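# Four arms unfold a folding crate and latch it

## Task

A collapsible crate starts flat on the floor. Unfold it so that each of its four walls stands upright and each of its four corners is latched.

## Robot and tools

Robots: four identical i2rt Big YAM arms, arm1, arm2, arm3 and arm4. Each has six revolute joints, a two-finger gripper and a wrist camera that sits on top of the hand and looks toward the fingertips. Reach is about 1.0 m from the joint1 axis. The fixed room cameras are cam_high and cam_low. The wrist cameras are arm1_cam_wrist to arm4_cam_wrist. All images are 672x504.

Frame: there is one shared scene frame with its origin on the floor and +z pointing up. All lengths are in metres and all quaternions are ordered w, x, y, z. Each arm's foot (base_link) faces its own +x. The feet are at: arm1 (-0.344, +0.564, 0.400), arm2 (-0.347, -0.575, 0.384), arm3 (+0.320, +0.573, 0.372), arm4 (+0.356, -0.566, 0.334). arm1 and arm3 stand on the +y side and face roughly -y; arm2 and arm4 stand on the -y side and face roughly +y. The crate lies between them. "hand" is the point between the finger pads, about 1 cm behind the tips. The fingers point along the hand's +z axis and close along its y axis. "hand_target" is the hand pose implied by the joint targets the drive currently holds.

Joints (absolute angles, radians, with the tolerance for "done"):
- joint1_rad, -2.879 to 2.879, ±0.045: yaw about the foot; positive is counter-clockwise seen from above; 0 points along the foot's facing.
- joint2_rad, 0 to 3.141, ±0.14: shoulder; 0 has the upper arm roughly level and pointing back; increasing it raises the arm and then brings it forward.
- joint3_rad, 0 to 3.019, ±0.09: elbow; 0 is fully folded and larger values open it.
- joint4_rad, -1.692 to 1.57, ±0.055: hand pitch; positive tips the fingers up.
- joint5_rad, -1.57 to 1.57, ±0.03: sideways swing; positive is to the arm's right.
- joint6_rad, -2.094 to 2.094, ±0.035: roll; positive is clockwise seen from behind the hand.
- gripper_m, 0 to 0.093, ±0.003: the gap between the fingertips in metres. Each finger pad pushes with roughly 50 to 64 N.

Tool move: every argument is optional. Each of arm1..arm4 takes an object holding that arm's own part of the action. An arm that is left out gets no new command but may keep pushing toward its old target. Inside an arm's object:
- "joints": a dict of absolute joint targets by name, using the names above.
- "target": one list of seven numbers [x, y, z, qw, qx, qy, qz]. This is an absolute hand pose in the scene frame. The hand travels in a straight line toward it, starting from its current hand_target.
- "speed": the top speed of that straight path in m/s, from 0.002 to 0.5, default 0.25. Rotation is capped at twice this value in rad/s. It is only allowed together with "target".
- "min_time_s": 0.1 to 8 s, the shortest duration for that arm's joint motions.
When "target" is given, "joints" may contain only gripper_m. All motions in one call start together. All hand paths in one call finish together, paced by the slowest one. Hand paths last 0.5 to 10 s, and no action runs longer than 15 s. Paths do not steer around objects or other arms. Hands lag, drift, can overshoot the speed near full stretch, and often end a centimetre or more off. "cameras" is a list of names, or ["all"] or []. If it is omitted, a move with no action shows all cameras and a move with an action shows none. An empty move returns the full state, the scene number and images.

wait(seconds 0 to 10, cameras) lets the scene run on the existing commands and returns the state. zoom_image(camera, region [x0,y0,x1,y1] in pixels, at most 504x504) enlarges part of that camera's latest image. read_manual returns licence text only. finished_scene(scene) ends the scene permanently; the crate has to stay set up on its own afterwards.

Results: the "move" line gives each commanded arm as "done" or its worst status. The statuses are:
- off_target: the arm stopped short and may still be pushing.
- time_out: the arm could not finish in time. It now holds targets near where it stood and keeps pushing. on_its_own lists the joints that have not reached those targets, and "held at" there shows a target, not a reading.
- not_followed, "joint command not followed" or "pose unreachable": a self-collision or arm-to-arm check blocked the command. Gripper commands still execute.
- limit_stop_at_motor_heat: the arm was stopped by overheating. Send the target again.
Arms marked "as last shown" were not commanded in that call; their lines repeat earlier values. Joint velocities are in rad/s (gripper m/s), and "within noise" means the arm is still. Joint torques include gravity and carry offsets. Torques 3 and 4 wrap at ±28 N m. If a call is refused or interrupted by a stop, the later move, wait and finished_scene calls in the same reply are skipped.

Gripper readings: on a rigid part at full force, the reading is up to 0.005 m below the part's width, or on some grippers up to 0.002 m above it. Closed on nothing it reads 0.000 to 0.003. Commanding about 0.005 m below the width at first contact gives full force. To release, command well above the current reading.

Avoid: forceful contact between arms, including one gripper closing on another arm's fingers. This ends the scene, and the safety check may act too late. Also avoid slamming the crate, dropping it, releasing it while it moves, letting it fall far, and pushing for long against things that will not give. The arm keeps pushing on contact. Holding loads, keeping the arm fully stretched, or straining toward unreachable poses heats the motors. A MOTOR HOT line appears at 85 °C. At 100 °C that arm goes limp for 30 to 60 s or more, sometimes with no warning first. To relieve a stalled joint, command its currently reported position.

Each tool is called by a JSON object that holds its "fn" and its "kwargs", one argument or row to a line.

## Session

Scene 1 was confirmed done. I'll start scene 2 by looking at the state and the cameras.

{"fn": "move", "kwargs": {

}}

{"fn": "zoom_image", "kwargs": {
  "camera": "cam_high",
  "region": [240, 240, 440, 420]
}}

{"fn": "zoom_image", "kwargs": {
  "camera": "cam_low",
  "region": [220, 240, 480, 380]
}}

Scene clock: 0.00 s.
Joint torques (N m): no reading
Motor temperatures (°C): arm1=[27 28 27 26 23 23 25] | arm2=[23 24 24 24 27 26 24] | arm3=[26 24 27 23 25 23 27] | arm4=[24 26 26 29 26 24 26]
Heat: arm1: hottest joint2_rad 28 °C; arm2: hottest joint5_rad 27 °C; arm3: hottest joint3_rad 27 °C; arm4: hottest joint4_rad 29 °C.
Joint velocities: within noise
arm1.joint_positions: joint1_rad=+0.789 joint2_rad=+0.609 joint3_rad=+1.408 joint4_rad=-1.451 joint5_rad=+0.217 joint6_rad=-0.687 gripper_m=+0.09396
arm1.joint_status: not commanded
arm1.hand: x=-0.1883 y=+0.4177 z=+0.9285 quat_wxyz=(-0.292, -0.006, -0.892, +0.344) (m; scene frame)
arm1.hand_target: x=-0.1903 y=+0.4192 z=+0.9383 quat_wxyz=(-0.301, -0.007, -0.887, +0.350) (m; scene frame)
arm1.hand_status: not commanded
arm2.joint_positions: joint1_rad=-0.187 joint2_rad=+0.597 joint3_rad=+1.311 joint4_rad=-1.291 joint5_rad=+0.240 joint6_rad=-0.242 gripper_m=+0.09396
arm2.joint_status: not commanded
arm2.hand: x=-0.2313 y=-0.3616 z=+0.9012 quat_wxyz=(-0.466, +0.549, -0.680, -0.136) (m; scene frame)
arm2.hand_target: x=-0.2318 y=-0.3633 z=+0.9149 quat_wxyz=(-0.477, +0.543, -0.676, -0.143) (m; scene frame)
arm2.hand_status: not commanded
arm3.joint_positions: joint1_rad=+0.868 joint2_rad=+0.636 joint3_rad=+1.401 joint4_rad=-1.459 joint5_rad=+0.267 joint6_rad=-0.464 gripper_m=+0.09396
arm3.joint_status: not commanded
arm3.hand: x=+0.4150 y=+0.3713 z=+0.8920 quat_wxyz=(-0.249, -0.258, -0.861, +0.361) (m; scene frame)
arm3.hand_target: x=+0.4139 y=+0.3728 z=+0.9011 quat_wxyz=(-0.257, -0.258, -0.856, +0.367) (m; scene frame)
arm3.hand_status: not commanded
arm4.joint_positions: joint1_rad=-0.127 joint2_rad=+0.607 joint3_rad=+1.357 joint4_rad=-1.287 joint5_rad=+0.181 joint6_rad=-0.762 gripper_m=+0.09396
arm4.joint_status: not commanded
arm4.hand: x=+0.3685 y=-0.3250 z=+0.8718 quat_wxyz=(-0.478, +0.793, -0.350, -0.141) (m; scene frame)
arm4.hand_target: x=+0.3687 y=-0.3277 z=+0.8812 quat_wxyz=(-0.487, +0.788, -0.349, -0.145) (m; scene frame)
arm4.hand_status: not commanded
pictures: arm1_cam_wrist, arm2_cam_wrist, arm3_cam_wrist, arm4_cam_wrist, cam_high, cam_low

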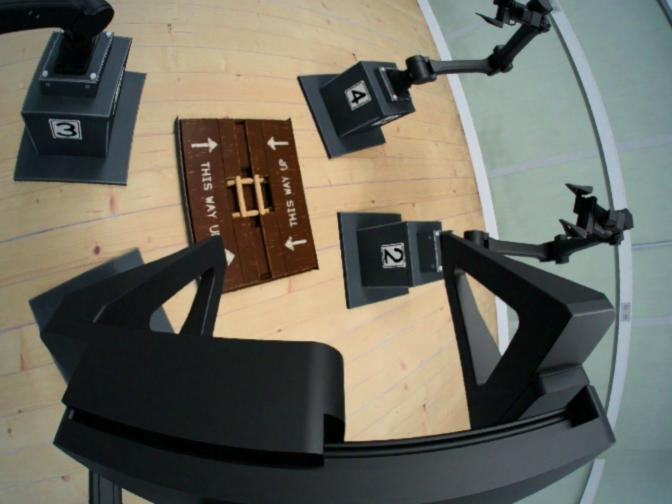

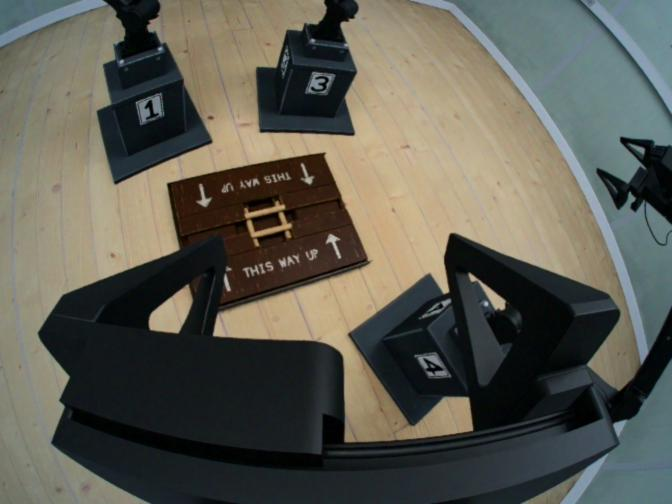

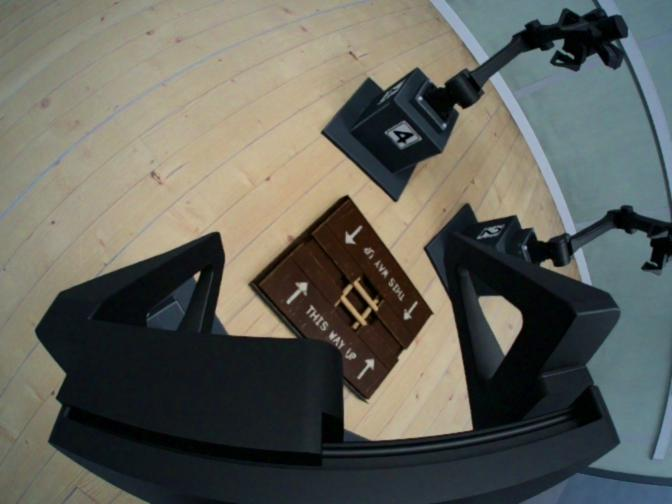

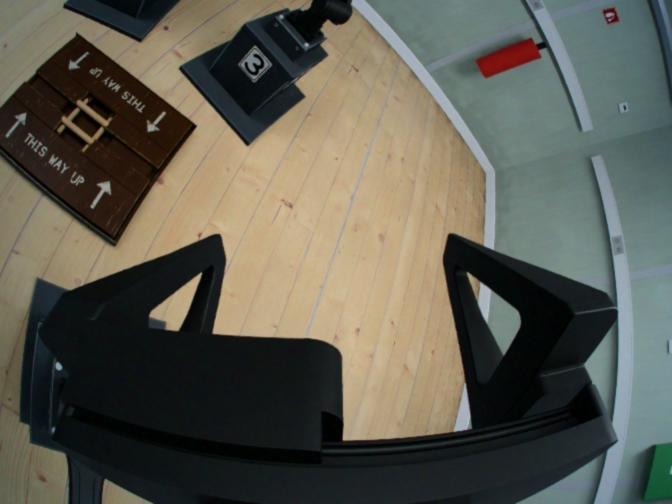

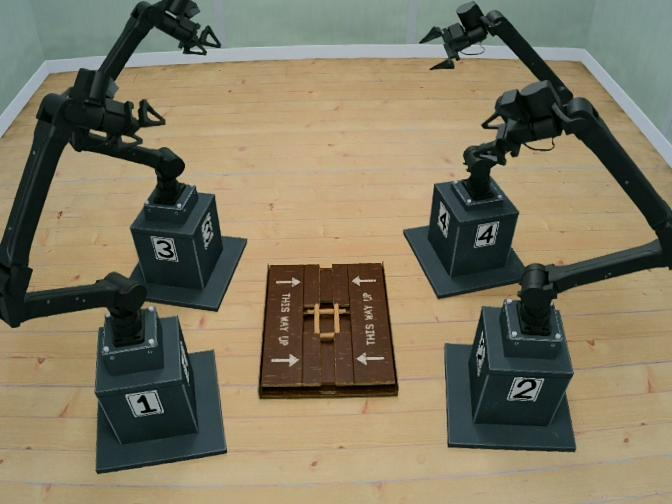

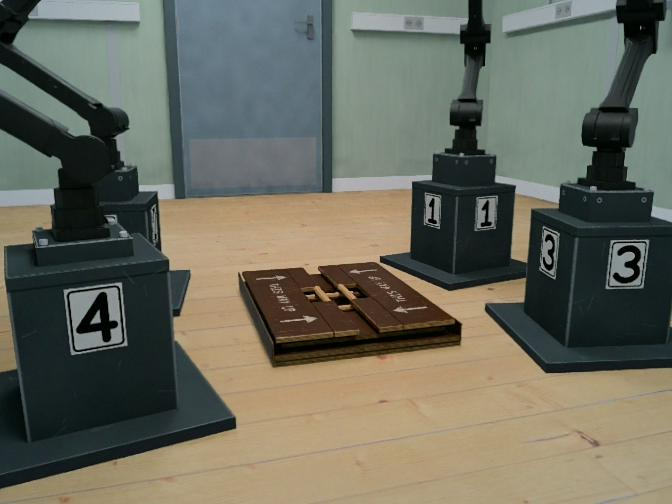

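Scaled by 2.520 from the camera's 672x504 image, which has a finer 960x720 frame.

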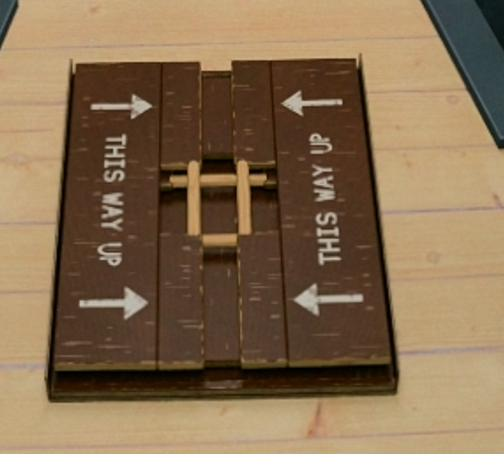

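Scaled by 1.938 from the camera's 672x504 image, which has a finer 960x720 frame.

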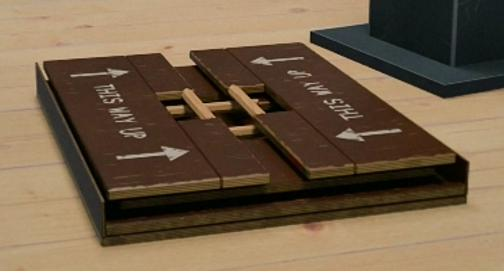

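{"fn": "move", "kwargs": {
  "arm1": {"joints": {"joint1_rad": 0.365, "joint2_rad": 2.459, "joint3_rad": 1.679, "joint4_rad": -0.791, "joint5_rad": 0.0, "joint6_rad": -1.01, "gripper_m": 0.07}, "min_time_s": 2.5},
  "arm2": {"joints": {"joint1_rad": 0.035, "joint2_rad": 1.705, "joint3_rad": 1.1135, "joint4_rad": -0.979, "joint5_rad": 0.0, "joint6_rad": -0.12, "gripper_m": 0.07}, "min_time_s": 2.5},
  "arm3": {"joints": {"joint1_rad": 0.171, "joint2_rad": 1.677, "joint3_rad": 1.115, "joint4_rad": -1.009, "joint5_rad": 0.0, "joint6_rad": -0.06, "gripper_m": 0.07}, "min_time_s": 2.5},
  "arm4": {"joints": {"joint1_rad": 0.686, "joint2_rad": 1.661, "joint3_rad": 1.148, "joint4_rad": -1.057, "joint5_rad": 0.0, "joint6_rad": -0.69, "gripper_m": 0.07}, "min_time_s": 2.5},
  "cameras": []
}}

{"fn": "move", "kwargs": {
  "arm1": {"target": [-0.015, 0.027, 0.115, -0.012, -0.006, -0.9999, 0.014], "speed": 0.2},
  "cameras": ["arm1_cam_wrist", "cam_low"]
}}

Scene clock: 17.67 s.
Joint torques (N m): arm1=[-0.03 -26.34 7.91 0.76 0.01 -0.05] | arm2=[0.5 -15.91 6.64 0.69 -0.1 0.07] | arm3=[-1.49 -11.81 5.6 0.94 -0.01 0.15] | arm4=[1.79 -13.86 8.24 0.34 -0.18 0.28]
Motor temperatures (°C): arm1=[27 28 29 26 23 23 25] | arm2=[23 25 25 24 27 26 24] | arm3=[26 24 28 23 25 23 27] | arm4=[24 26 27 29 26 24 26]
Heat: arm1: hottest joint3_rad 29 °C; arm2: hottest joint5_rad 27 °C; arm3: hottest joint3_rad 28 °C; arm4: hottest joint4_rad 29 °C.
move: arm1 done; arm2 done; arm3 done; arm4 done
Joint velocities: within noise
arm1.joint_positions: joint1_rad=+0.375 joint2_rad=+2.476 joint3_rad=+1.644 joint4_rad=-0.798 joint5_rad=+0.010 joint6_rad=-0.989 gripper_m=+0.07007
arm1.joint_status: all done
arm1.hand: x=-0.0264 y=+0.0497 z=+0.1821 quat_wxyz=(+0.023, -0.011, -0.999, -0.019) (m; scene frame)
arm1.hand_target: x=-0.0152 y=+0.0312 z=+0.1937 quat_wxyz=(+0.009, -0.006, -1.000, +0.000) (m; scene frame)
arm1.hand_status: not commanded
arm2.joint_positions: joint1_rad=+0.038 joint2_rad=+1.719 joint3_rad=+1.104 joint4_rad=-0.990 joint5_rad=+0.010 joint6_rad=-0.128 gripper_m=+0.07014
arm2.joint_status: all done
arm2.hand: x=-0.3006 y=-0.1292 z=+0.4112 quat_wxyz=(+0.010, +0.718, -0.696, +0.015) (m; scene frame)
arm2.hand_target: x=-0.3030 y=-0.1208 z=+0.4156 quat_wxyz=(+0.001, +0.717, -0.697, +0.006) (m; scene frame)
arm2.hand_status: not commanded
arm3.joint_positions: joint1_rad=+0.167 joint2_rad=+1.673 joint3_rad=+1.122 joint4_rad=-1.021 joint5_rad=+0.011 joint6_rad=-0.065 gripper_m=+0.07013
arm3.joint_status: all done
arm3.hand: x=+0.2960 y=+0.1209 z=+0.4240 quat_wxyz=(+0.003, -0.701, -0.713, +0.002) (m; scene frame)
arm3.hand_target: x=+0.2941 y=+0.1230 z=+0.4147 quat_wxyz=(+0.006, -0.706, -0.708, -0.003) (m; scene frame)
arm3.hand_status: not commanded
arm4.joint_positions: joint1_rad=+0.682 joint2_rad=+1.663 joint3_rad=+1.153 joint4_rad=-1.066 joint5_rad=+0.010 joint6_rad=-0.706 gripper_m=+0.07007
arm4.joint_status: all done
arm4.hand: x=+0.0028 y=-0.2771 z=+0.4013 quat_wxyz=(-0.002, +1.000, +0.012, +0.005) (m; scene frame)
arm4.hand_target: x=+0.0030 y=-0.2773 z=+0.3959 quat_wxyz=(+0.000, +1.000, +0.004, +0.006) (m; scene frame)
arm4.hand_status: not commanded
pictures: none
No camera images: "cameras" was empty.

Scene clock: 19.10 s.
Joint torques (N m): arm1=[-0.85 -25.88 7.32 0.95 -0.04 -0.04] | arm2=[0.5 -15.97 6.67 0.68 -0.1 0.07] | arm3=[-1.14 -11.93 5.59 0.9 0 0.15] | arm4=[1.85 -13.39 8.2 0.35 -0.18 0.28]
Motor temperatures (°C): arm1=[27 28 29 26 23 23 25] | arm2=[23 25 25 24 27 26 24] | arm3=[26 25 28 23 25 23 27] | arm4=[24 26 27 29 26 25 26]
Heat: arm1: hottest joint3_rad 29 °C; arm2: hottest joint5_rad 27 °C; arm3: hottest joint3_rad 28 °C; arm4: hottest joint4_rad 29 °C.
move: arm1 off_target
Joint velocities: within noise
arm1.joint_positions: joint1_rad=+0.375 joint2_rad=+2.610 joint3_rad=+1.680 joint4_rad=-0.641 joint5_rad=-0.012 joint6_rad=-1.005 gripper_m=+0.07007
arm1.joint_status: not commanded
arm1.hand: x=-0.0202 y=+0.0458 z=+0.1110 quat_wxyz=(-0.002, -0.003, -1.000, +0.000) (m; scene frame)
arm1.hand_target: x=-0.0154 y=+0.0279 z=+0.1154 quat_wxyz=(-0.012, -0.002, -1.000, +0.014) (m; scene frame)
arm1.hand_status: off_target (0.020 m and 2.0 deg from the pose sent, 0.072 m and 5.5 deg at the start)
arm2, arm3: as last shown
arm4.joint_positions: joint1_rad=+0.679 joint2_rad=+1.663 joint3_rad=+1.153 joint4_rad=-1.066 joint5_rad=+0.010 joint6_rad=-0.706 gripper_m=+0.07007
arm4.joint_status: not commanded
arm4.hand: x=+0.0037 y=-0.2760 z=+0.4013 quat_wxyz=(-0.002, +1.000, +0.011, +0.005) (m; scene frame)
arm4.hand_target: x=+0.0039 y=-0.2762 z=+0.3959 quat_wxyz=(+0.000, +1.000, +0.002, +0.006) (m; scene frame)
arm4.hand_status: not commanded
pictures: arm1_cam_wrist, cam_low

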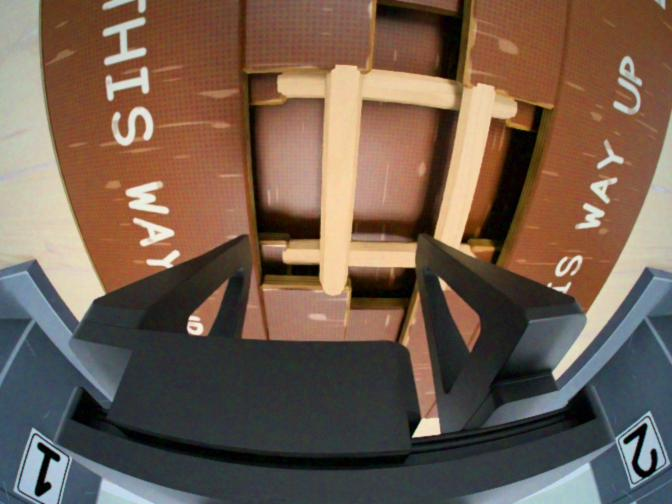

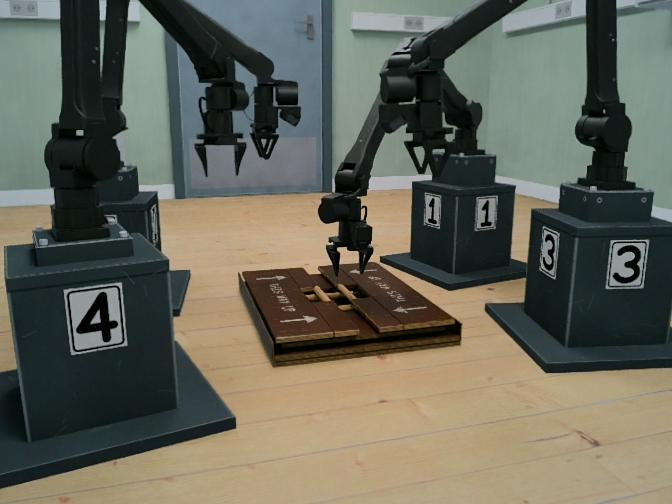

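{"fn": "move", "kwargs": {
  "arm1": {"target": [-0.016, 0.028, 0.045, -0.012, -0.006, -0.9999, 0.014], "speed": 0.12},
  "cameras": ["arm1_cam_wrist"]
}}

{"fn": "move", "kwargs": {
  "arm1": {"joints": {"gripper_m": 0.01}},
  "cameras": ["arm1_cam_wrist", "cam_low"]
}}

Scene clock: 30.33 s.
Joint torques (N m): arm1=[-0.97 -25.29 6.98 0.92 -0.03 0.07] | arm2=[0.44 -15.97 6.67 0.68 -0.09 0.06] | arm3=[-1.32 -11.69 5.63 0.8 0 0.16] | arm4=[1.73 -13.39 8.2 0.35 -0.18 0.28]
Motor temperatures (°C): arm1=[27 29 30 26 23 23 25] | arm2=[23 25 25 24 27 26 24] | arm3=[26 25 28 23 25 23 27] | arm4=[24 27 28 29 26 25 26]
Heat: arm1: hottest joint3_rad 30 °C; arm2: hottest joint5_rad 27 °C; arm3: hottest joint3_rad 28 °C; arm4: hottest joint4_rad 29 °C.
move: arm1 off_target
Joint velocities: within noise
arm1.joint_positions: joint1_rad=+0.375 joint2_rad=+2.754 joint3_rad=+1.778 joint4_rad=-0.583 joint5_rad=-0.012 joint6_rad=-1.005 gripper_m=+0.07005
arm1.joint_status: not commanded
arm1.hand: x=-0.0184 y=+0.0419 z=+0.0476 quat_wxyz=(-0.005, -0.003, -1.000, +0.005) (m; scene frame)
arm1.hand_target: x=-0.0158 y=+0.0290 z=+0.0456 quat_wxyz=(-0.012, -0.006, -1.000, +0.014) (m; scene frame)
arm1.hand_status: off_target (0.014 m and 1.3 deg from the pose sent, 0.068 m and 2.0 deg at the start)
arm2, arm3: as last shown
arm4.joint_positions: joint1_rad=+0.677 joint2_rad=+1.663 joint3_rad=+1.153 joint4_rad=-1.066 joint5_rad=+0.010 joint6_rad=-0.706 gripper_m=+0.07007
arm4.joint_status: not commanded
arm4.hand: x=+0.0042 y=-0.2754 z=+0.4013 quat_wxyz=(-0.002, +1.000, +0.010, +0.005) (m; scene frame)
arm4.hand_target: x=+0.0044 y=-0.2756 z=+0.3959 quat_wxyz=(+0.000, +1.000, +0.002, +0.006) (m; scene frame)
arm4.hand_status: not commanded
pictures: arm1_cam_wrist

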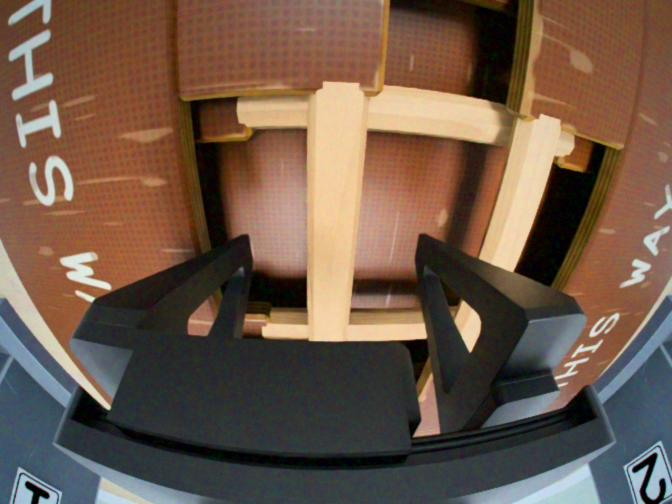

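Scene clock: 31.10 s.
Joint torques (N m): arm1=[-1.38 -25.41 6.97 0.76 0.04 0.03] | arm2=[0.5 -15.97 6.65 0.7 -0.09 0.06] | arm3=[-0.97 -11.75 5.64 0.85 0.01 0.15] | arm4=[1.73 -13.45 8.2 0.35 -0.18 0.28]
Motor temperatures (°C): arm1=[27 29 30 26 23 23 25] | arm2=[23 25 25 24 27 26 24] | arm3=[26 25 28 23 25 23 27] | arm4=[24 27 28 29 26 25 26]
Heat: arm1: hottest joint3_rad 30 °C; arm2: hottest joint5_rad 27 °C; arm3: hottest joint3_rad 28 °C; arm4: hottest joint4_rad 29 °C.
move: arm1 off_target
Joint velocities: within noise
arm1.joint_positions: joint1_rad=+0.375 joint2_rad=+2.754 joint3_rad=+1.778 joint4_rad=-0.584 joint5_rad=-0.015 joint6_rad=-0.989 gripper_m=+0.01729
arm1.joint_status: gripper_m off_target (ended at +0.01732, target +0.01000)
arm1.hand: x=-0.0181 y=+0.0425 z=+0.0476 quat_wxyz=(-0.006, -0.011, -1.000, +0.003) (m; scene frame)
arm1.hand_target: x=-0.0156 y=+0.0294 z=+0.0456 quat_wxyz=(-0.013, -0.010, -1.000, +0.013) (m; scene frame)
arm1.hand_status: not commanded
arm2, arm3, arm4: as last shown
pictures: arm1_cam_wrist, cam_low

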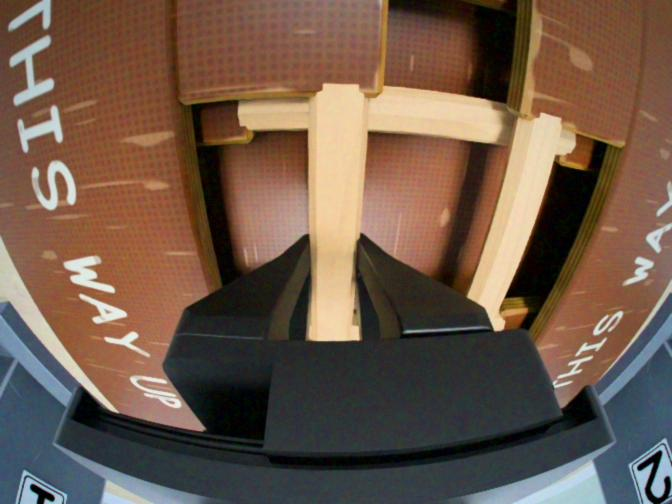

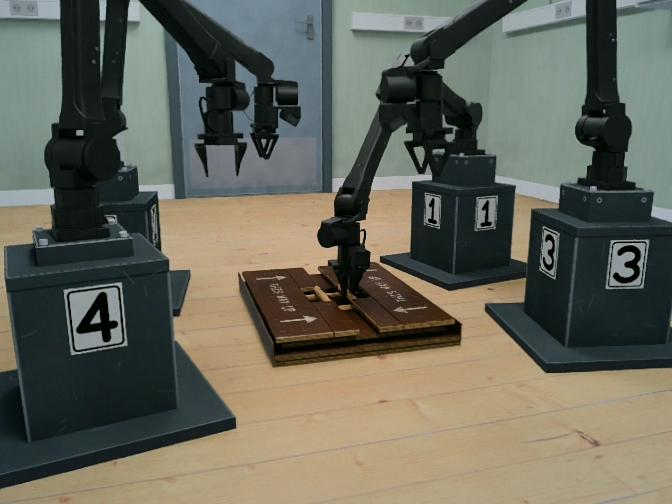

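{"fn": "move", "kwargs": {
  "arm1": {"target": [-0.019, 0.041, 0.116, -0.01, -0.006, -0.9962, 0.0871], "speed": 0.15},
  "cameras": []
}}

{"fn": "move", "kwargs": {
  "arm1": {"target": [-0.019, 0.078, 0.186, -0.01, -0.006, -0.9848, 0.1736], "speed": 0.15},
  "cameras": ["cam_low"]
}}

{"fn": "move", "kwargs": {
  "arm1": {"target": [-0.019, 0.126, 0.226, -0.01, -0.006, -0.9659, 0.2588], "speed": 0.15},
  "cameras": []
}}

{"fn": "move", "kwargs": {
  "arm1": {"target": [-0.019, 0.1815, 0.249, -0.01, -0.006, -0.9426, 0.334], "speed": 0.15},
  "arm4": {"target": [-0.02, -0.07, 0.22, 0, 1, -0.002, 0], "speed": 0.25},
  "cameras": ["cam_low"]
}}

{"fn": "move", "kwargs": {
  "arm1": {"target": [-0.019, 0.221, 0.253, -0.01, -0.006, -0.9239, 0.3827], "speed": 0.15},
  "arm4": {"target": [-0.02, -0.019, 0.13, 0, 1, -0.002, 0], "speed": 0.2},
  "cameras": ["cam_low", "cam_high", "arm4_cam_wrist", "arm1_cam_wrist"]
}}

Scene clock: 35.83 s.
Joint torques (N m): arm1=[-0.56 -30.21 3.25 0.08 0.31 0.01] | arm2=[0.56 -15.97 6.65 0.69 -0.1 0.06] | arm3=[-0.91 -11.81 5.49 0.91 -0.03 0.13] | arm4=[1.67 -13.45 8.2 0.35 -0.18 0.28]
Motor temperatures (°C): arm1=[27 29 30 26 23 23 25] | arm2=[23 26 25 24 27 26 24] | arm3=[26 25 28 23 25 23 27] | arm4=[24 27 28 29 26 25 26]
Heat: arm1: hottest joint3_rad 30 °C; arm2: hottest joint5_rad 27 °C; arm3: hottest joint3_rad 28 °C; arm4: hottest joint4_rad 29 °C.
move: arm1 off_target
Joint velocities: within noise
arm1.joint_positions: joint1_rad=+0.396 joint2_rad=+2.607 joint3_rad=+1.562 joint4_rad=-0.376 joint5_rad=+0.060 joint6_rad=-0.972 gripper_m=+0.01729
arm1.joint_status: not commanded
arm1.hand: x=-0.0198 y=+0.0459 z=+0.0909 quat_wxyz=(-0.014, -0.011, -0.996, +0.082) (m; scene frame)
arm1.hand_target: x=-0.0177 y=+0.0395 z=+0.1143 quat_wxyz=(-0.015, -0.007, -0.996, +0.088) (m; scene frame)
arm1.hand_status: off_target (0.026 m and 0.9 deg from the pose sent, 0.068 m and 9.6 deg at the start)
arm2, arm3, arm4: as last shown
pictures: none
No camera images: "cameras" was empty.

Scene clock: 37.13 s.
Joint torques (N m): arm1=[0.03 -26.17 2.97 0.68 0.71 0] | arm2=[0.5 -15.91 6.65 0.69 -0.09 0.07] | arm3=[-0.56 -11.69 5.63 0.8 -0.03 0.14] | arm4=[1.73 -13.45 8.2 0.35 -0.18 0.28]
Motor temperatures (°C): arm1=[27 29 30 26 23 23 25] | arm2=[23 26 26 24 27 26 24] | arm3=[26 25 28 23 25 23 27] | arm4=[24 27 28 29 26 25 26]
Heat: arm1: hottest joint3_rad 30 °C; arm2: hottest joint5_rad 27 °C; arm3: hottest joint3_rad 28 °C; arm4: hottest joint4_rad 29 °C.
move: arm1 off_target
Joint velocities: within noise
arm1.joint_positions: joint1_rad=+0.462 joint2_rad=+2.376 joint3_rad=+1.275 joint4_rad=-0.190 joint5_rad=+0.174 joint6_rad=-0.925 gripper_m=+0.01683
arm1.joint_status: not commanded
arm1.hand: x=-0.0189 y=+0.0800 z=+0.1680 quat_wxyz=(-0.012, -0.011, -0.986, +0.165) (m; scene frame)
arm1.hand_target: x=-0.0189 y=+0.0772 z=+0.1855 quat_wxyz=(-0.010, -0.006, -0.985, +0.174) (m; scene frame)
arm1.hand_status: off_target (0.018 m and 1.2 deg from the pose sent, 0.100 m and 10.6 deg at the start)
arm2, arm3, arm4: as last shown
pictures: cam_low

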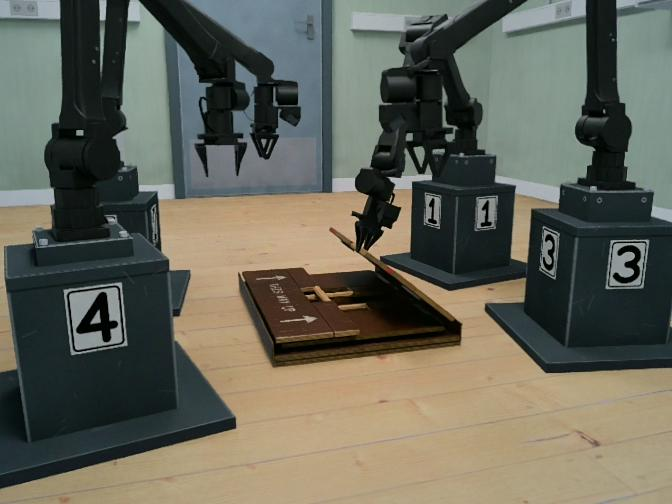

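Scene clock: 38.43 s.
Joint torques (N m): arm1=[-0.09 -24.47 2.07 0.69 0.68 0.06] | arm2=[0.5 -15.97 6.65 0.69 -0.09 0.06] | arm3=[-0.21 -11.58 5.53 0.83 -0.01 0.15] | arm4=[1.73 -13.45 8.2 0.34 -0.18 0.28]
Motor temperatures (°C): arm1=[27 30 30 26 23 23 25] | arm2=[23 26 26 24 27 26 24] | arm3=[26 26 28 23 25 23 27] | arm4=[24 27 28 29 26 25 26]
Heat: arm1: hottest joint2_rad 30 °C; arm2: hottest joint5_rad 27 °C; arm3: hottest joint3_rad 28 °C; arm4: hottest joint4_rad 29 °C.
move: arm1 off_target
Joint velocities: within noise
arm1.joint_positions: joint1_rad=+0.554 joint2_rad=+2.243 joint3_rad=+1.049 joint4_rad=+0.031 joint5_rad=+0.315 joint6_rad=-0.877 gripper_m=+0.01674
arm1.joint_status: not commanded
arm1.hand: x=-0.0174 y=+0.1228 z=+0.2101 quat_wxyz=(-0.013, -0.009, -0.967, +0.254) (m; scene frame)
arm1.hand_target: x=-0.0185 y=+0.1247 z=+0.2264 quat_wxyz=(-0.011, -0.005, -0.966, +0.260) (m; scene frame)
arm1.hand_status: off_target (0.016 m and 0.7 deg from the pose sent, 0.074 m and 11.0 deg at the start)
arm2, arm3, arm4: as last shown
pictures: none
No camera images: "cameras" was empty.

Scene clock: 40.50 s.
Joint torques (N m): arm1=[0.26 -23.3 0.87 1.07 0.79 0.14] | arm2=[0.5 -15.91 6.65 0.68 -0.09 0.06] | arm3=[-1.32 -11.75 5.55 0.83 0 0.14] | arm4=[1.61 -19.66 10.8 -0.51 -0.24 -0.1]
Motor temperatures (°C): arm1=[27 30 29 26 23 23 25] | arm2=[23 26 26 24 27 26 24] | arm3=[26 26 28 23 25 23 27] | arm4=[24 27 28 29 26 25 26]
Heat: arm1: hottest joint2_rad 30 °C; arm2: hottest joint5_rad 27 °C; arm3: hottest joint3_rad 28 °C; arm4: hottest joint4_rad 29 °C.
move: arm1 off_target; arm4 off_target
Joint velocities: within noise
arm1.joint_positions: joint1_rad=+0.674 joint2_rad=+2.169 joint3_rad=+0.874 joint4_rad=+0.210 joint5_rad=+0.473 joint6_rad=-0.816 gripper_m=+0.01674
arm1.joint_status: not commanded
arm1.hand: x=-0.0170 y=+0.1749 z=+0.2354 quat_wxyz=(-0.009, -0.006, -0.944, +0.329) (m; scene frame)
arm1.hand_target: x=-0.0209 y=+0.1812 z=+0.2478 quat_wxyz=(-0.007, -0.005, -0.943, +0.332) (m; scene frame)
arm1.hand_status: off_target (0.015 m and 0.7 deg from the pose sent, 0.070 m and 9.5 deg at the start)
arm2, arm3: as last shown
arm4.joint_positions: joint1_rad=+0.447 joint2_rad=+2.266 joint3_rad=+1.575 joint4_rad=-0.888 joint5_rad=-0.001 joint6_rad=-0.894 gripper_m=+0.07007
arm4.joint_status: not commanded
arm4.hand: x=-0.0145 y=-0.0832 z=+0.2207 quat_wxyz=(+0.004, +1.000, -0.011, +0.002) (m; scene frame)
arm4.hand_target: x=-0.0206 y=-0.0744 z=+0.2182 quat_wxyz=(+0.002, +1.000, -0.003, +0.000) (m; scene frame)
arm4.hand_status: off_target (0.014 m and 1.2 deg from the pose sent, 0.275 m and 1.5 deg at the start)
pictures: cam_low

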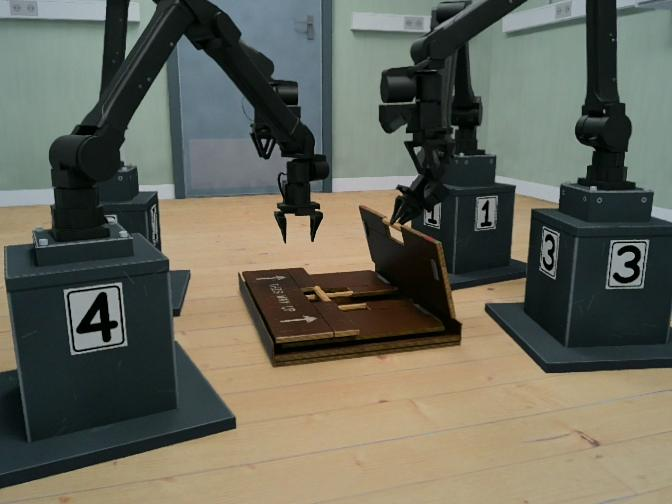

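Scene clock: 42.00 s.
Joint torques (N m): arm1=[0.73 -21.25 0.01 1.22 0.83 0.18] | arm2=[0.44 -15.97 6.67 0.69 -0.09 0.06] | arm3=[-0.79 -11.69 5.67 0.88 -0.01 0.18] | arm4=[1.32 -22.07 10.55 -0.43 -0.14 -0.11]
Motor temperatures (°C): arm1=[27 30 29 26 23 23 25] | arm2=[23 26 26 24 27 26 24] | arm3=[26 26 28 23 25 23 27] | arm4=[24 27 28 29 26 25 26]
Heat: arm1: hottest joint2_rad 30 °C; arm2: hottest joint5_rad 27 °C; arm3: hottest joint3_rad 28 °C; arm4: hottest joint4_rad 29 °C.
move: arm1 off_target; arm4 off_target
Joint velocities: within noise
arm1.joint_positions: joint1_rad=+0.774 joint2_rad=+2.166 joint3_rad=+0.782 joint4_rad=+0.337 joint5_rad=+0.599 joint6_rad=-0.765 gripper_m=+0.01678
arm1.joint_status: not commanded
arm1.hand: x=-0.0168 y=+0.2124 z=+0.2421 quat_wxyz=(-0.007, -0.005, -0.925, +0.380) (m; scene frame)
arm1.hand_target: x=-0.0205 y=+0.2199 z=+0.2521 quat_wxyz=(-0.008, -0.003, -0.924, +0.383) (m; scene frame)
arm1.hand_status: off_target (0.014 m and 0.5 deg from the pose sent, 0.049 m and 6.6 deg at the start)
arm2.joint_positions: joint1_rad=+0.038 joint2_rad=+1.719 joint3_rad=+1.104 joint4_rad=-0.990 joint5_rad=+0.010 joint6_rad=-0.128 gripper_m=+0.07014
arm2.joint_status: not commanded
arm2.hand: x=-0.3006 y=-0.1292 z=+0.4112 quat_wxyz=(+0.010, +0.718, -0.696, +0.015) (m; scene frame)
arm2.hand_target: x=-0.3030 y=-0.1208 z=+0.4156 quat_wxyz=(+0.001, +0.717, -0.697, +0.006) (m; scene frame)
arm2.hand_status: not commanded
arm3.joint_positions: joint1_rad=+0.167 joint2_rad=+1.673 joint3_rad=+1.122 joint4_rad=-1.021 joint5_rad=+0.011 joint6_rad=-0.065 gripper_m=+0.07013
arm3.joint_status: not commanded
arm3.hand: x=+0.2960 y=+0.1209 z=+0.4240 quat_wxyz=(+0.003, -0.701, -0.713, +0.002) (m; scene frame)
arm3.hand_target: x=+0.2941 y=+0.1230 z=+0.4147 quat_wxyz=(+0.006, -0.706, -0.708, -0.003) (m; scene frame)
arm3.hand_status: not commanded
arm4.joint_positions: joint1_rad=+0.396 joint2_rad=+2.512 joint3_rad=+1.793 joint4_rad=-0.859 joint5_rad=-0.001 joint6_rad=-0.946 gripper_m=+0.07007
arm4.joint_status: not commanded
arm4.hand: x=-0.0150 y=-0.0282 z=+0.1336 quat_wxyz=(+0.003, +1.000, -0.011, +0.001) (m; scene frame)
arm4.hand_target: x=-0.0200 y=-0.0204 z=+0.1299 quat_wxyz=(+0.000, +1.000, -0.002, -0.001) (m; scene frame)
arm4.hand_status: off_target (0.011 m and 1.1 deg from the pose sent, 0.111 m and 1.2 deg at the start)
pictures: arm1_cam_wrist, arm4_cam_wrist, cam_high, cam_low

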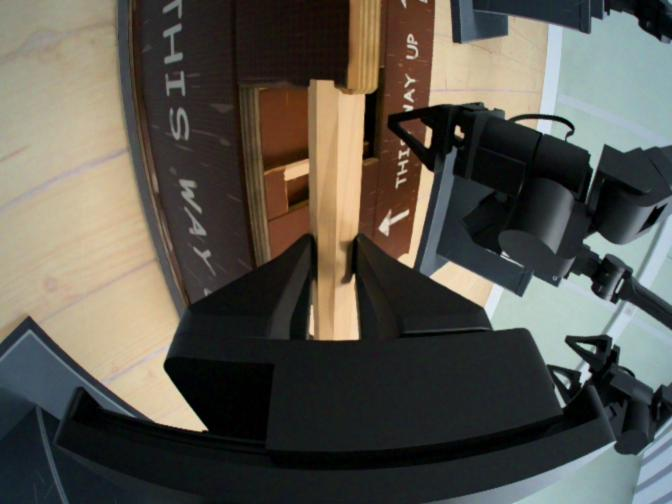

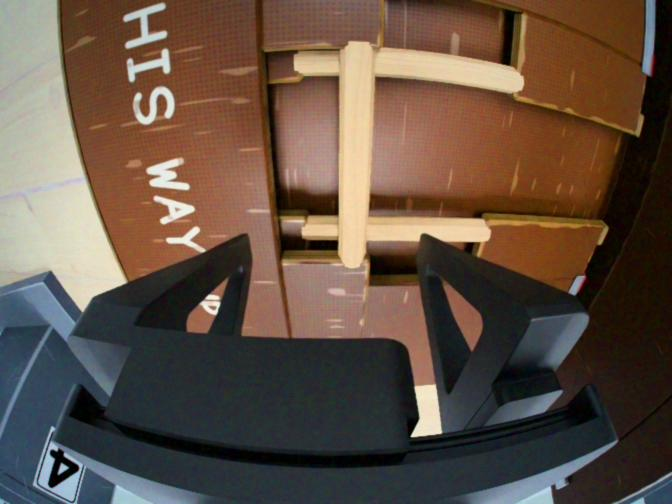

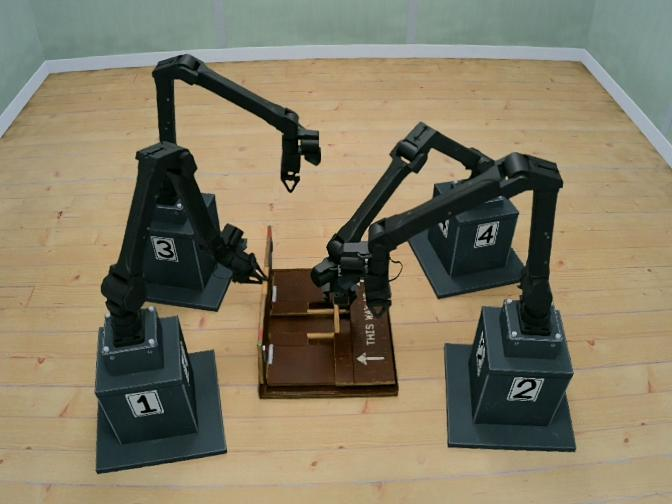

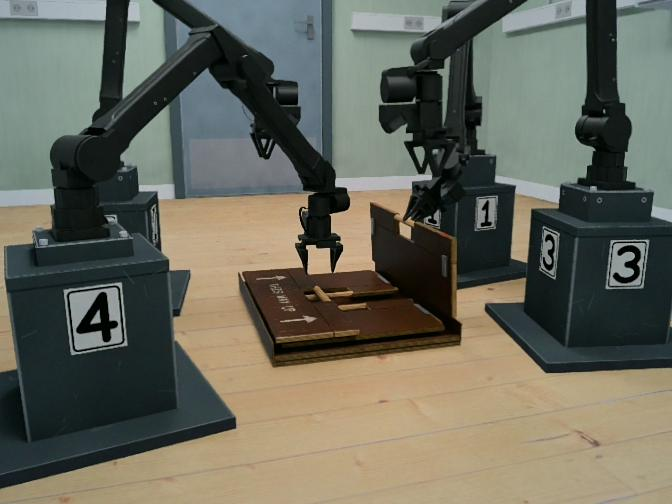

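{"fn": "move", "kwargs": {
  "arm4": {"target": [-0.023, -0.006, 0.045, -0.003, 0.9999, -0.003, 0], "speed": 0.15},
  "cameras": []
}}

{"fn": "move", "kwargs": {
  "arm4": {"joints": {"gripper_m": 0.01}},
  "cameras": ["arm4_cam_wrist"]
}}

Scene clock: 49.03 s.
Joint torques (N m): arm1=[0.97 -21.07 0.17 1.29 0.76 0.18] | arm2=[0.5 -15.97 6.65 0.69 -0.1 0.07] | arm3=[-1.26 -11.75 5.75 0.87 -0.02 0.12] | arm4=[1.26 -22.48 10.15 -0.12 -0.15 -0.1]
Motor temperatures (°C): arm1=[27 30 29 26 23 23 26] | arm2=[23 26 26 24 27 26 24] | arm3=[26 26 28 23 25 23 27] | arm4=[24 27 29 29 26 25 26]
Heat: arm1: hottest joint2_rad 30 °C; arm2: hottest joint5_rad 27 °C; arm3: hottest joint3_rad 28 °C; arm4: hottest joint3_rad 29 °C.
move: arm4 off_target
Joint velocities: within noise
arm1, arm2, arm3: as last shown
arm4.joint_positions: joint1_rad=+0.389 joint2_rad=+2.700 joint3_rad=+1.935 joint4_rad=-0.810 joint5_rad=+0.004 joint6_rad=-0.952 gripper_m=+0.07006
arm4.joint_status: not commanded
arm4.hand: x=-0.0182 y=-0.0131 z=+0.0528 quat_wxyz=(+0.001, +1.000, -0.011, +0.002) (m; scene frame)
arm4.hand_target: x=-0.0190 y=-0.0048 z=+0.0453 quat_wxyz=(-0.003, +1.000, -0.006, +0.000) (m; scene frame)
arm4.hand_status: off_target (0.012 m and 1.1 deg from the pose sent, 0.092 m and 1.1 deg at the start)
pictures: none
No camera images: "cameras" was empty.

Scene clock: 49.90 s.
Joint torques (N m): arm1=[1.2 -20.84 -0.03 1.35 0.82 0.19] | arm2=[0.44 -15.97 6.67 0.69 -0.1 0.06] | arm3=[-1.38 -11.81 5.6 0.75 0 0.16] | arm4=[1.14 -22.48 10.15 0.16 -0.06 -0.09]
Motor temperatures (°C): arm1=[27 30 29 26 23 23 26] | arm2=[23 26 26 24 27 26 24] | arm3=[26 26 28 23 25 23 27] | arm4=[24 27 29 29 26 25 26]
Heat: arm1: hottest joint2_rad 30 °C; arm2: hottest joint5_rad 27 °C; arm3: hottest joint3_rad 28 °C; arm4: hottest joint3_rad 29 °C.
move: arm4 off_target
Joint velocities: within noise
arm1, arm2, arm3: as last shown
arm4.joint_positions: joint1_rad=+0.389 joint2_rad=+2.700 joint3_rad=+1.935 joint4_rad=-0.816 joint5_rad=-0.007 joint6_rad=-0.955 gripper_m=+0.01704
arm4.joint_status: gripper_m off_target (ended at +0.01707, target +0.01000)
arm4.hand: x=-0.0189 y=-0.0154 z=+0.0528 quat_wxyz=(+0.006, +1.000, -0.010, +0.000) (m; scene frame)
arm4.hand_target: x=-0.0201 y=-0.0054 z=+0.0453 quat_wxyz=(-0.001, +1.000, -0.004, -0.003) (m; scene frame)
arm4.hand_status: not commanded
pictures: arm4_cam_wrist

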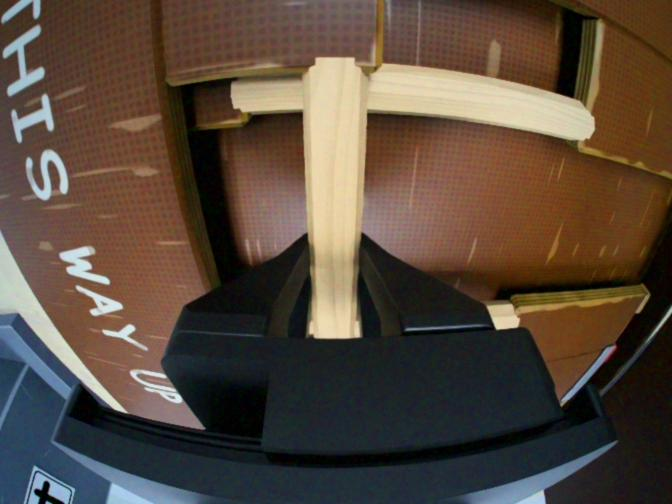

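{"fn": "move", "kwargs": {
  "arm4": {"target": [-0.021, -0.020, 0.136, -0.093, 0.9957, -0.002, 0], "speed": 0.15},
  "cameras": []
}}

{"fn": "move", "kwargs": {
  "arm4": {"target": [-0.021, -0.056, 0.195, -0.18, 0.9837, -0.002, 0.003], "speed": 0.15},
  "cameras": []
}}

{"fn": "move", "kwargs": {
  "arm4": {"target": [-0.021, -0.108, 0.234, -0.265, 0.964, -0.001, 0.004], "speed": 0.15},
  "cameras": []
}}

{"fn": "move", "kwargs": {
  "arm4": {"target": [-0.021, -0.163, 0.259, -0.34, 0.94, -0.001, 0.005], "speed": 0.15},
  "arm2": {"target": [-0.19, -0.04, 0.29, 0, 0.703, -0.711, 0], "speed": 0.25},
  "cameras": ["cam_low"]
}}

{"fn": "move", "kwargs": {
  "arm4": {"target": [-0.021, -0.201, 0.262, -0.389, 0.921, -0.001, 0.006], "speed": 0.15},
  "arm2": {"target": [-0.076, 0.024, 0.137, -0.011, 0.708, -0.706, -0.007], "speed": 0.2},
  "cameras": ["cam_low", "cam_high", "arm2_cam_wrist", "arm4_cam_wrist"]
}}

Scene clock: 54.60 s.
Joint torques (N m): arm1=[0.62 -21.19 0.14 1.32 0.78 0.21] | arm2=[0.5 -15.97 6.64 0.68 -0.09 0.07] | arm3=[-1.2 -12.16 5.57 0.98 -0.04 0.17] | arm4=[2.43 -27.11 5.96 -0.61 -0.03 0.05]
Motor temperatures (°C): arm1=[27 30 29 26 23 23 26] | arm2=[23 26 26 24 27 26 24] | arm3=[26 26 28 23 25 23 27] | arm4=[24 28 29 29 26 25 26]
Heat: arm1: hottest joint2_rad 30 °C; arm2: hottest joint5_rad 27 °C; arm3: hottest joint3_rad 28 °C; arm4: hottest joint3_rad 29 °C.
move: arm4 off_target
Joint velocities: within noise
arm1, arm2, arm3: as last shown
arm4.joint_positions: joint1_rad=+0.427 joint2_rad=+2.507 joint3_rad=+1.681 joint4_rad=-0.601 joint5_rad=+0.116 joint6_rad=-0.933 gripper_m=+0.01704
arm4.joint_status: not commanded
arm4.hand: x=-0.0195 y=-0.0217 z=+0.1095 quat_wxyz=(-0.092, +0.996, -0.006, +0.004) (m; scene frame)
arm4.hand_target: x=-0.0270 y=-0.0209 z=+0.1347 quat_wxyz=(-0.098, +0.995, +0.001, +0.000) (m; scene frame)
arm4.hand_status: off_target (0.027 m and 0.6 deg from the pose sent, 0.083 m and 11.4 deg at the start)
pictures: none
No camera images: "cameras" was empty.

Scene clock: 55.87 s.
Joint torques (N m): arm1=[1.26 -20.78 -0.03 1.42 0.82 0.18] | arm2=[0.5 -15.97 6.67 0.69 -0.1 0.07] | arm3=[-0.91 -11.87 5.63 0.94 -0.01 0.11] | arm4=[2.2 -24.23 5.7 0.01 0.23 0.05]
Motor temperatures (°C): arm1=[27 30 29 26 23 23 26] | arm2=[23 26 26 24 27 26 24] | arm3=[26 26 28 23 25 23 27] | arm4=[24 28 29 29 26 25 27]
Heat: arm1: hottest joint2_rad 30 °C; arm2: hottest joint5_rad 27 °C; arm3: hottest joint3_rad 28 °C; arm4: hottest joint3_rad 29 °C.
move: arm4 off_target
Joint velocities: within noise
arm1, arm2, arm3: as last shown
arm4.joint_positions: joint1_rad=+0.487 joint2_rad=+2.294 joint3_rad=+1.423 joint4_rad=-0.434 joint5_rad=+0.221 joint6_rad=-0.892 gripper_m=+0.01644
arm4.joint_status: not commanded
arm4.hand: x=-0.0198 y=-0.0548 z=+0.1766 quat_wxyz=(-0.171, +0.985, -0.007, +0.001) (m; scene frame)
arm4.hand_target: x=-0.0222 y=-0.0559 z=+0.1945 quat_wxyz=(-0.178, +0.984, -0.001, +0.000) (m; scene frame)
arm4.hand_status: off_target (0.018 m and 1.2 deg from the pose sent, 0.092 m and 10.2 deg at the start)
pictures: none
No camera images: "cameras" was empty.

Scene clock: 57.13 s.
Joint torques (N m): arm1=[0.91 -21.07 0.12 1.35 0.84 0.18] | arm2=[0.5 -15.97 6.67 0.69 -0.09 0.06] | arm3=[-1.32 -11.63 5.67 0.84 -0.02 0.15] | arm4=[2.37 -22.3 4.86 -0.17 0.21 0.11]
Motor temperatures (°C): arm1=[27 30 29 26 23 23 26] | arm2=[23 26 26 24 27 26 24] | arm3=[26 26 28 23 25 23 27] | arm4=[24 28 28 29 26 25 27]
Heat: arm1: hottest joint2_rad 30 °C; arm2: hottest joint5_rad 27 °C; arm3: hottest joint3_rad 28 °C; arm4: hottest joint4_rad 29 °C.
move: arm4 off_target
Joint velocities: within noise
arm1, arm2, arm3: as last shown
arm4.joint_positions: joint1_rad=+0.580 joint2_rad=+2.142 joint3_rad=+1.193 joint4_rad=-0.235 joint5_rad=+0.378 joint6_rad=-0.844 gripper_m=+0.01640
arm4.joint_status: not commanded
arm4.hand: x=-0.0204 y=-0.1006 z=+0.2180 quat_wxyz=(-0.264, +0.965, -0.006, +0.004) (m; scene frame)
arm4.hand_target: x=-0.0205 y=-0.1070 z=+0.2340 quat_wxyz=(-0.266, +0.964, -0.001, +0.004) (m; scene frame)
arm4.hand_status: off_target (0.018 m and 0.6 deg from the pose sent, 0.078 m and 11.0 deg at the start)
pictures: none
No camera images: "cameras" was empty.

Scene clock: 58.83 s.
Joint torques (N m): arm1=[0.62 -21.25 0.18 1.4 0.84 0.21] | arm2=[-0.38 -19.96 7.71 0.47 -0.13 -0.13] | arm3=[-1.08 -12.16 5.61 0.83 0 0.12] | arm4=[2.43 -20.48 4.3 0.16 0.51 0.13]
Motor temperatures (°C): arm1=[27 30 29 26 23 23 26] | arm2=[23 26 26 24 27 26 24] | arm3=[26 26 28 23 25 23 27] | arm4=[24 28 28 29 26 25 27]
Heat: arm1: hottest joint2_rad 30 °C; arm2: hottest joint5_rad 27 °C; arm3: hottest joint3_rad 28 °C; arm4: hottest joint4_rad 29 °C.
move: arm2 off_target; arm4 off_target
Joint velocities: within noise
arm1, arm3: as last shown
arm2.joint_positions: joint1_rad=-0.147 joint2_rad=+2.121 joint3_rad=+1.332 joint4_rad=-0.818 joint5_rad=+0.001 joint6_rad=-0.254 gripper_m=+0.07014
arm2.joint_status: not commanded
arm2.hand: x=-0.1954 y=-0.0587 z=+0.2836 quat_wxyz=(+0.015, +0.696, -0.717, +0.009) (m; scene frame)
arm2.hand_target: x=-0.1896 y=-0.0414 z=+0.2896 quat_wxyz=(+0.001, +0.699, -0.715, +0.000) (m; scene frame)
arm2.hand_status: off_target (0.021 m and 2.3 deg from the pose sent, 0.187 m and 3.1 deg at the start)
arm4.joint_positions: joint1_rad=+0.695 joint2_rad=+2.044 joint3_rad=+1.014 joint4_rad=-0.086 joint5_rad=+0.528 joint6_rad=-0.783 gripper_m=+0.01654
arm4.joint_status: not commanded
arm4.hand: x=-0.0213 y=-0.1565 z=+0.2420 quat_wxyz=(-0.335, +0.942, -0.005, +0.006) (m; scene frame)
arm4.hand_target: x=-0.0201 y=-0.1616 z=+0.2581 quat_wxyz=(-0.340, +0.940, -0.001, +0.006) (m; scene frame)
arm4.hand_status: off_target (0.018 m and 0.8 deg from the pose sent, 0.075 m and 9.2 deg at the start)
pictures: cam_low

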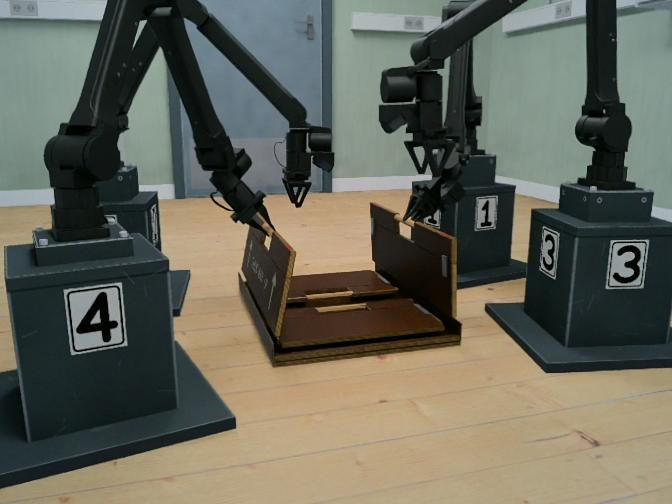

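Scene clock: 60.83 s.
Joint torques (N m): arm1=[1.14 -21.01 0.01 1.28 0.84 0.17] | arm2=[0.03 -24.53 7.54 -0.08 -0.16 -0.11] | arm3=[-1.26 -11.58 5.64 0.81 -0.03 0.12] | arm4=[2.43 -19.37 3.4 0.24 0.74 0.16]
Motor temperatures (°C): arm1=[27 30 29 26 23 23 26] | arm2=[23 27 26 24 27 26 24] | arm3=[26 26 28 23 25 23 27] | arm4=[24 28 28 29 26 25 27]
Heat: arm1: hottest joint2_rad 30 °C; arm2: hottest joint2_rad 27 °C; arm3: hottest joint3_rad 28 °C; arm4: hottest joint4_rad 29 °C.
move: arm2 off_target; arm4 off_target
Joint velocities: within noise
arm1, arm3: as last shown
arm2.joint_positions: joint1_rad=-0.286 joint2_rad=+2.585 joint3_rad=+1.769 joint4_rad=-0.751 joint5_rad=-0.006 joint6_rad=-0.418 gripper_m=+0.07014
arm2.joint_status: not commanded
arm2.hand: x=-0.0841 y=+0.0109 z=+0.1311 quat_wxyz=(-0.001, +0.706, -0.708, -0.003) (m; scene frame)
arm2.hand_target: x=-0.0762 y=+0.0225 z=+0.1365 quat_wxyz=(-0.010, +0.707, -0.707, -0.008) (m; scene frame)
arm2.hand_status: off_target (0.016 m and 1.2 deg from the pose sent, 0.206 m and 4.0 deg at the start)
arm4.joint_positions: joint1_rad=+0.781 joint2_rad=+2.021 joint3_rad=+0.922 joint4_rad=+0.014 joint5_rad=+0.643 joint6_rad=-0.736 gripper_m=+0.01658
arm4.joint_status: not commanded
arm4.hand: x=-0.0215 y=-0.1925 z=+0.2474 quat_wxyz=(-0.382, +0.924, -0.005, +0.007) (m; scene frame)
arm4.hand_target: x=-0.0172 y=-0.1983 z=+0.2611 quat_wxyz=(-0.388, +0.922, -0.003, +0.010) (m; scene frame)
arm4.hand_status: off_target (0.017 m and 1.0 deg from the pose sent, 0.049 m and 6.7 deg at the start)
pictures: arm2_cam_wrist, arm4_cam_wrist, cam_high, cam_low

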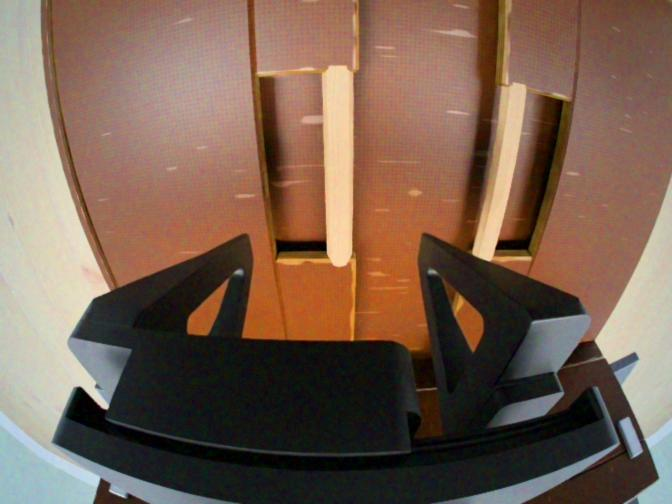

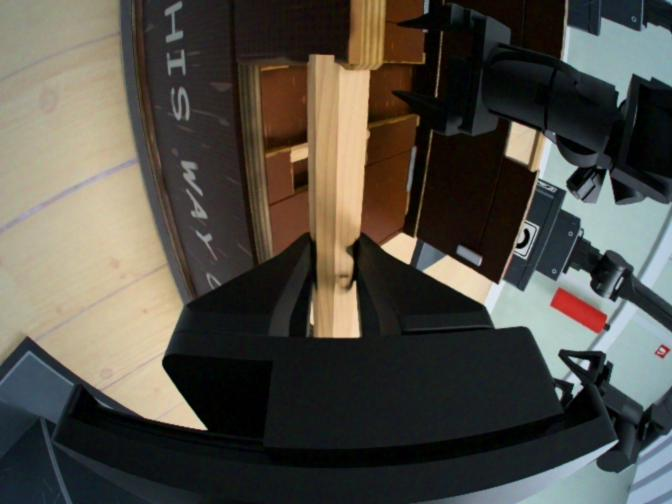

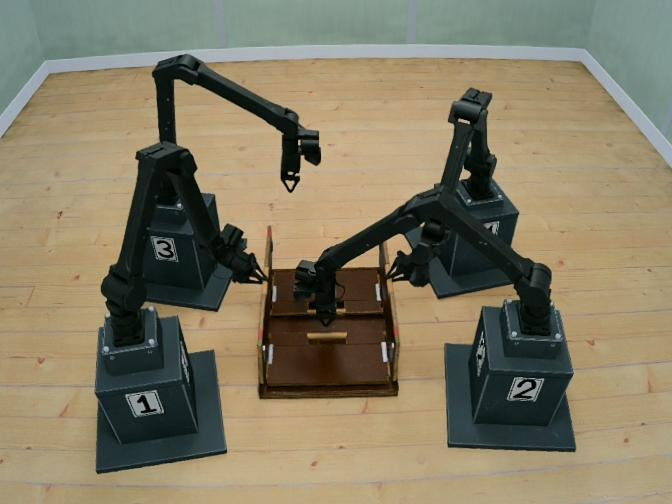

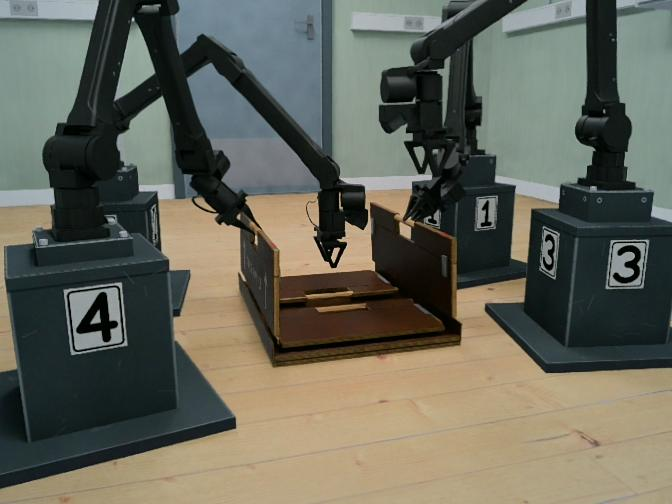

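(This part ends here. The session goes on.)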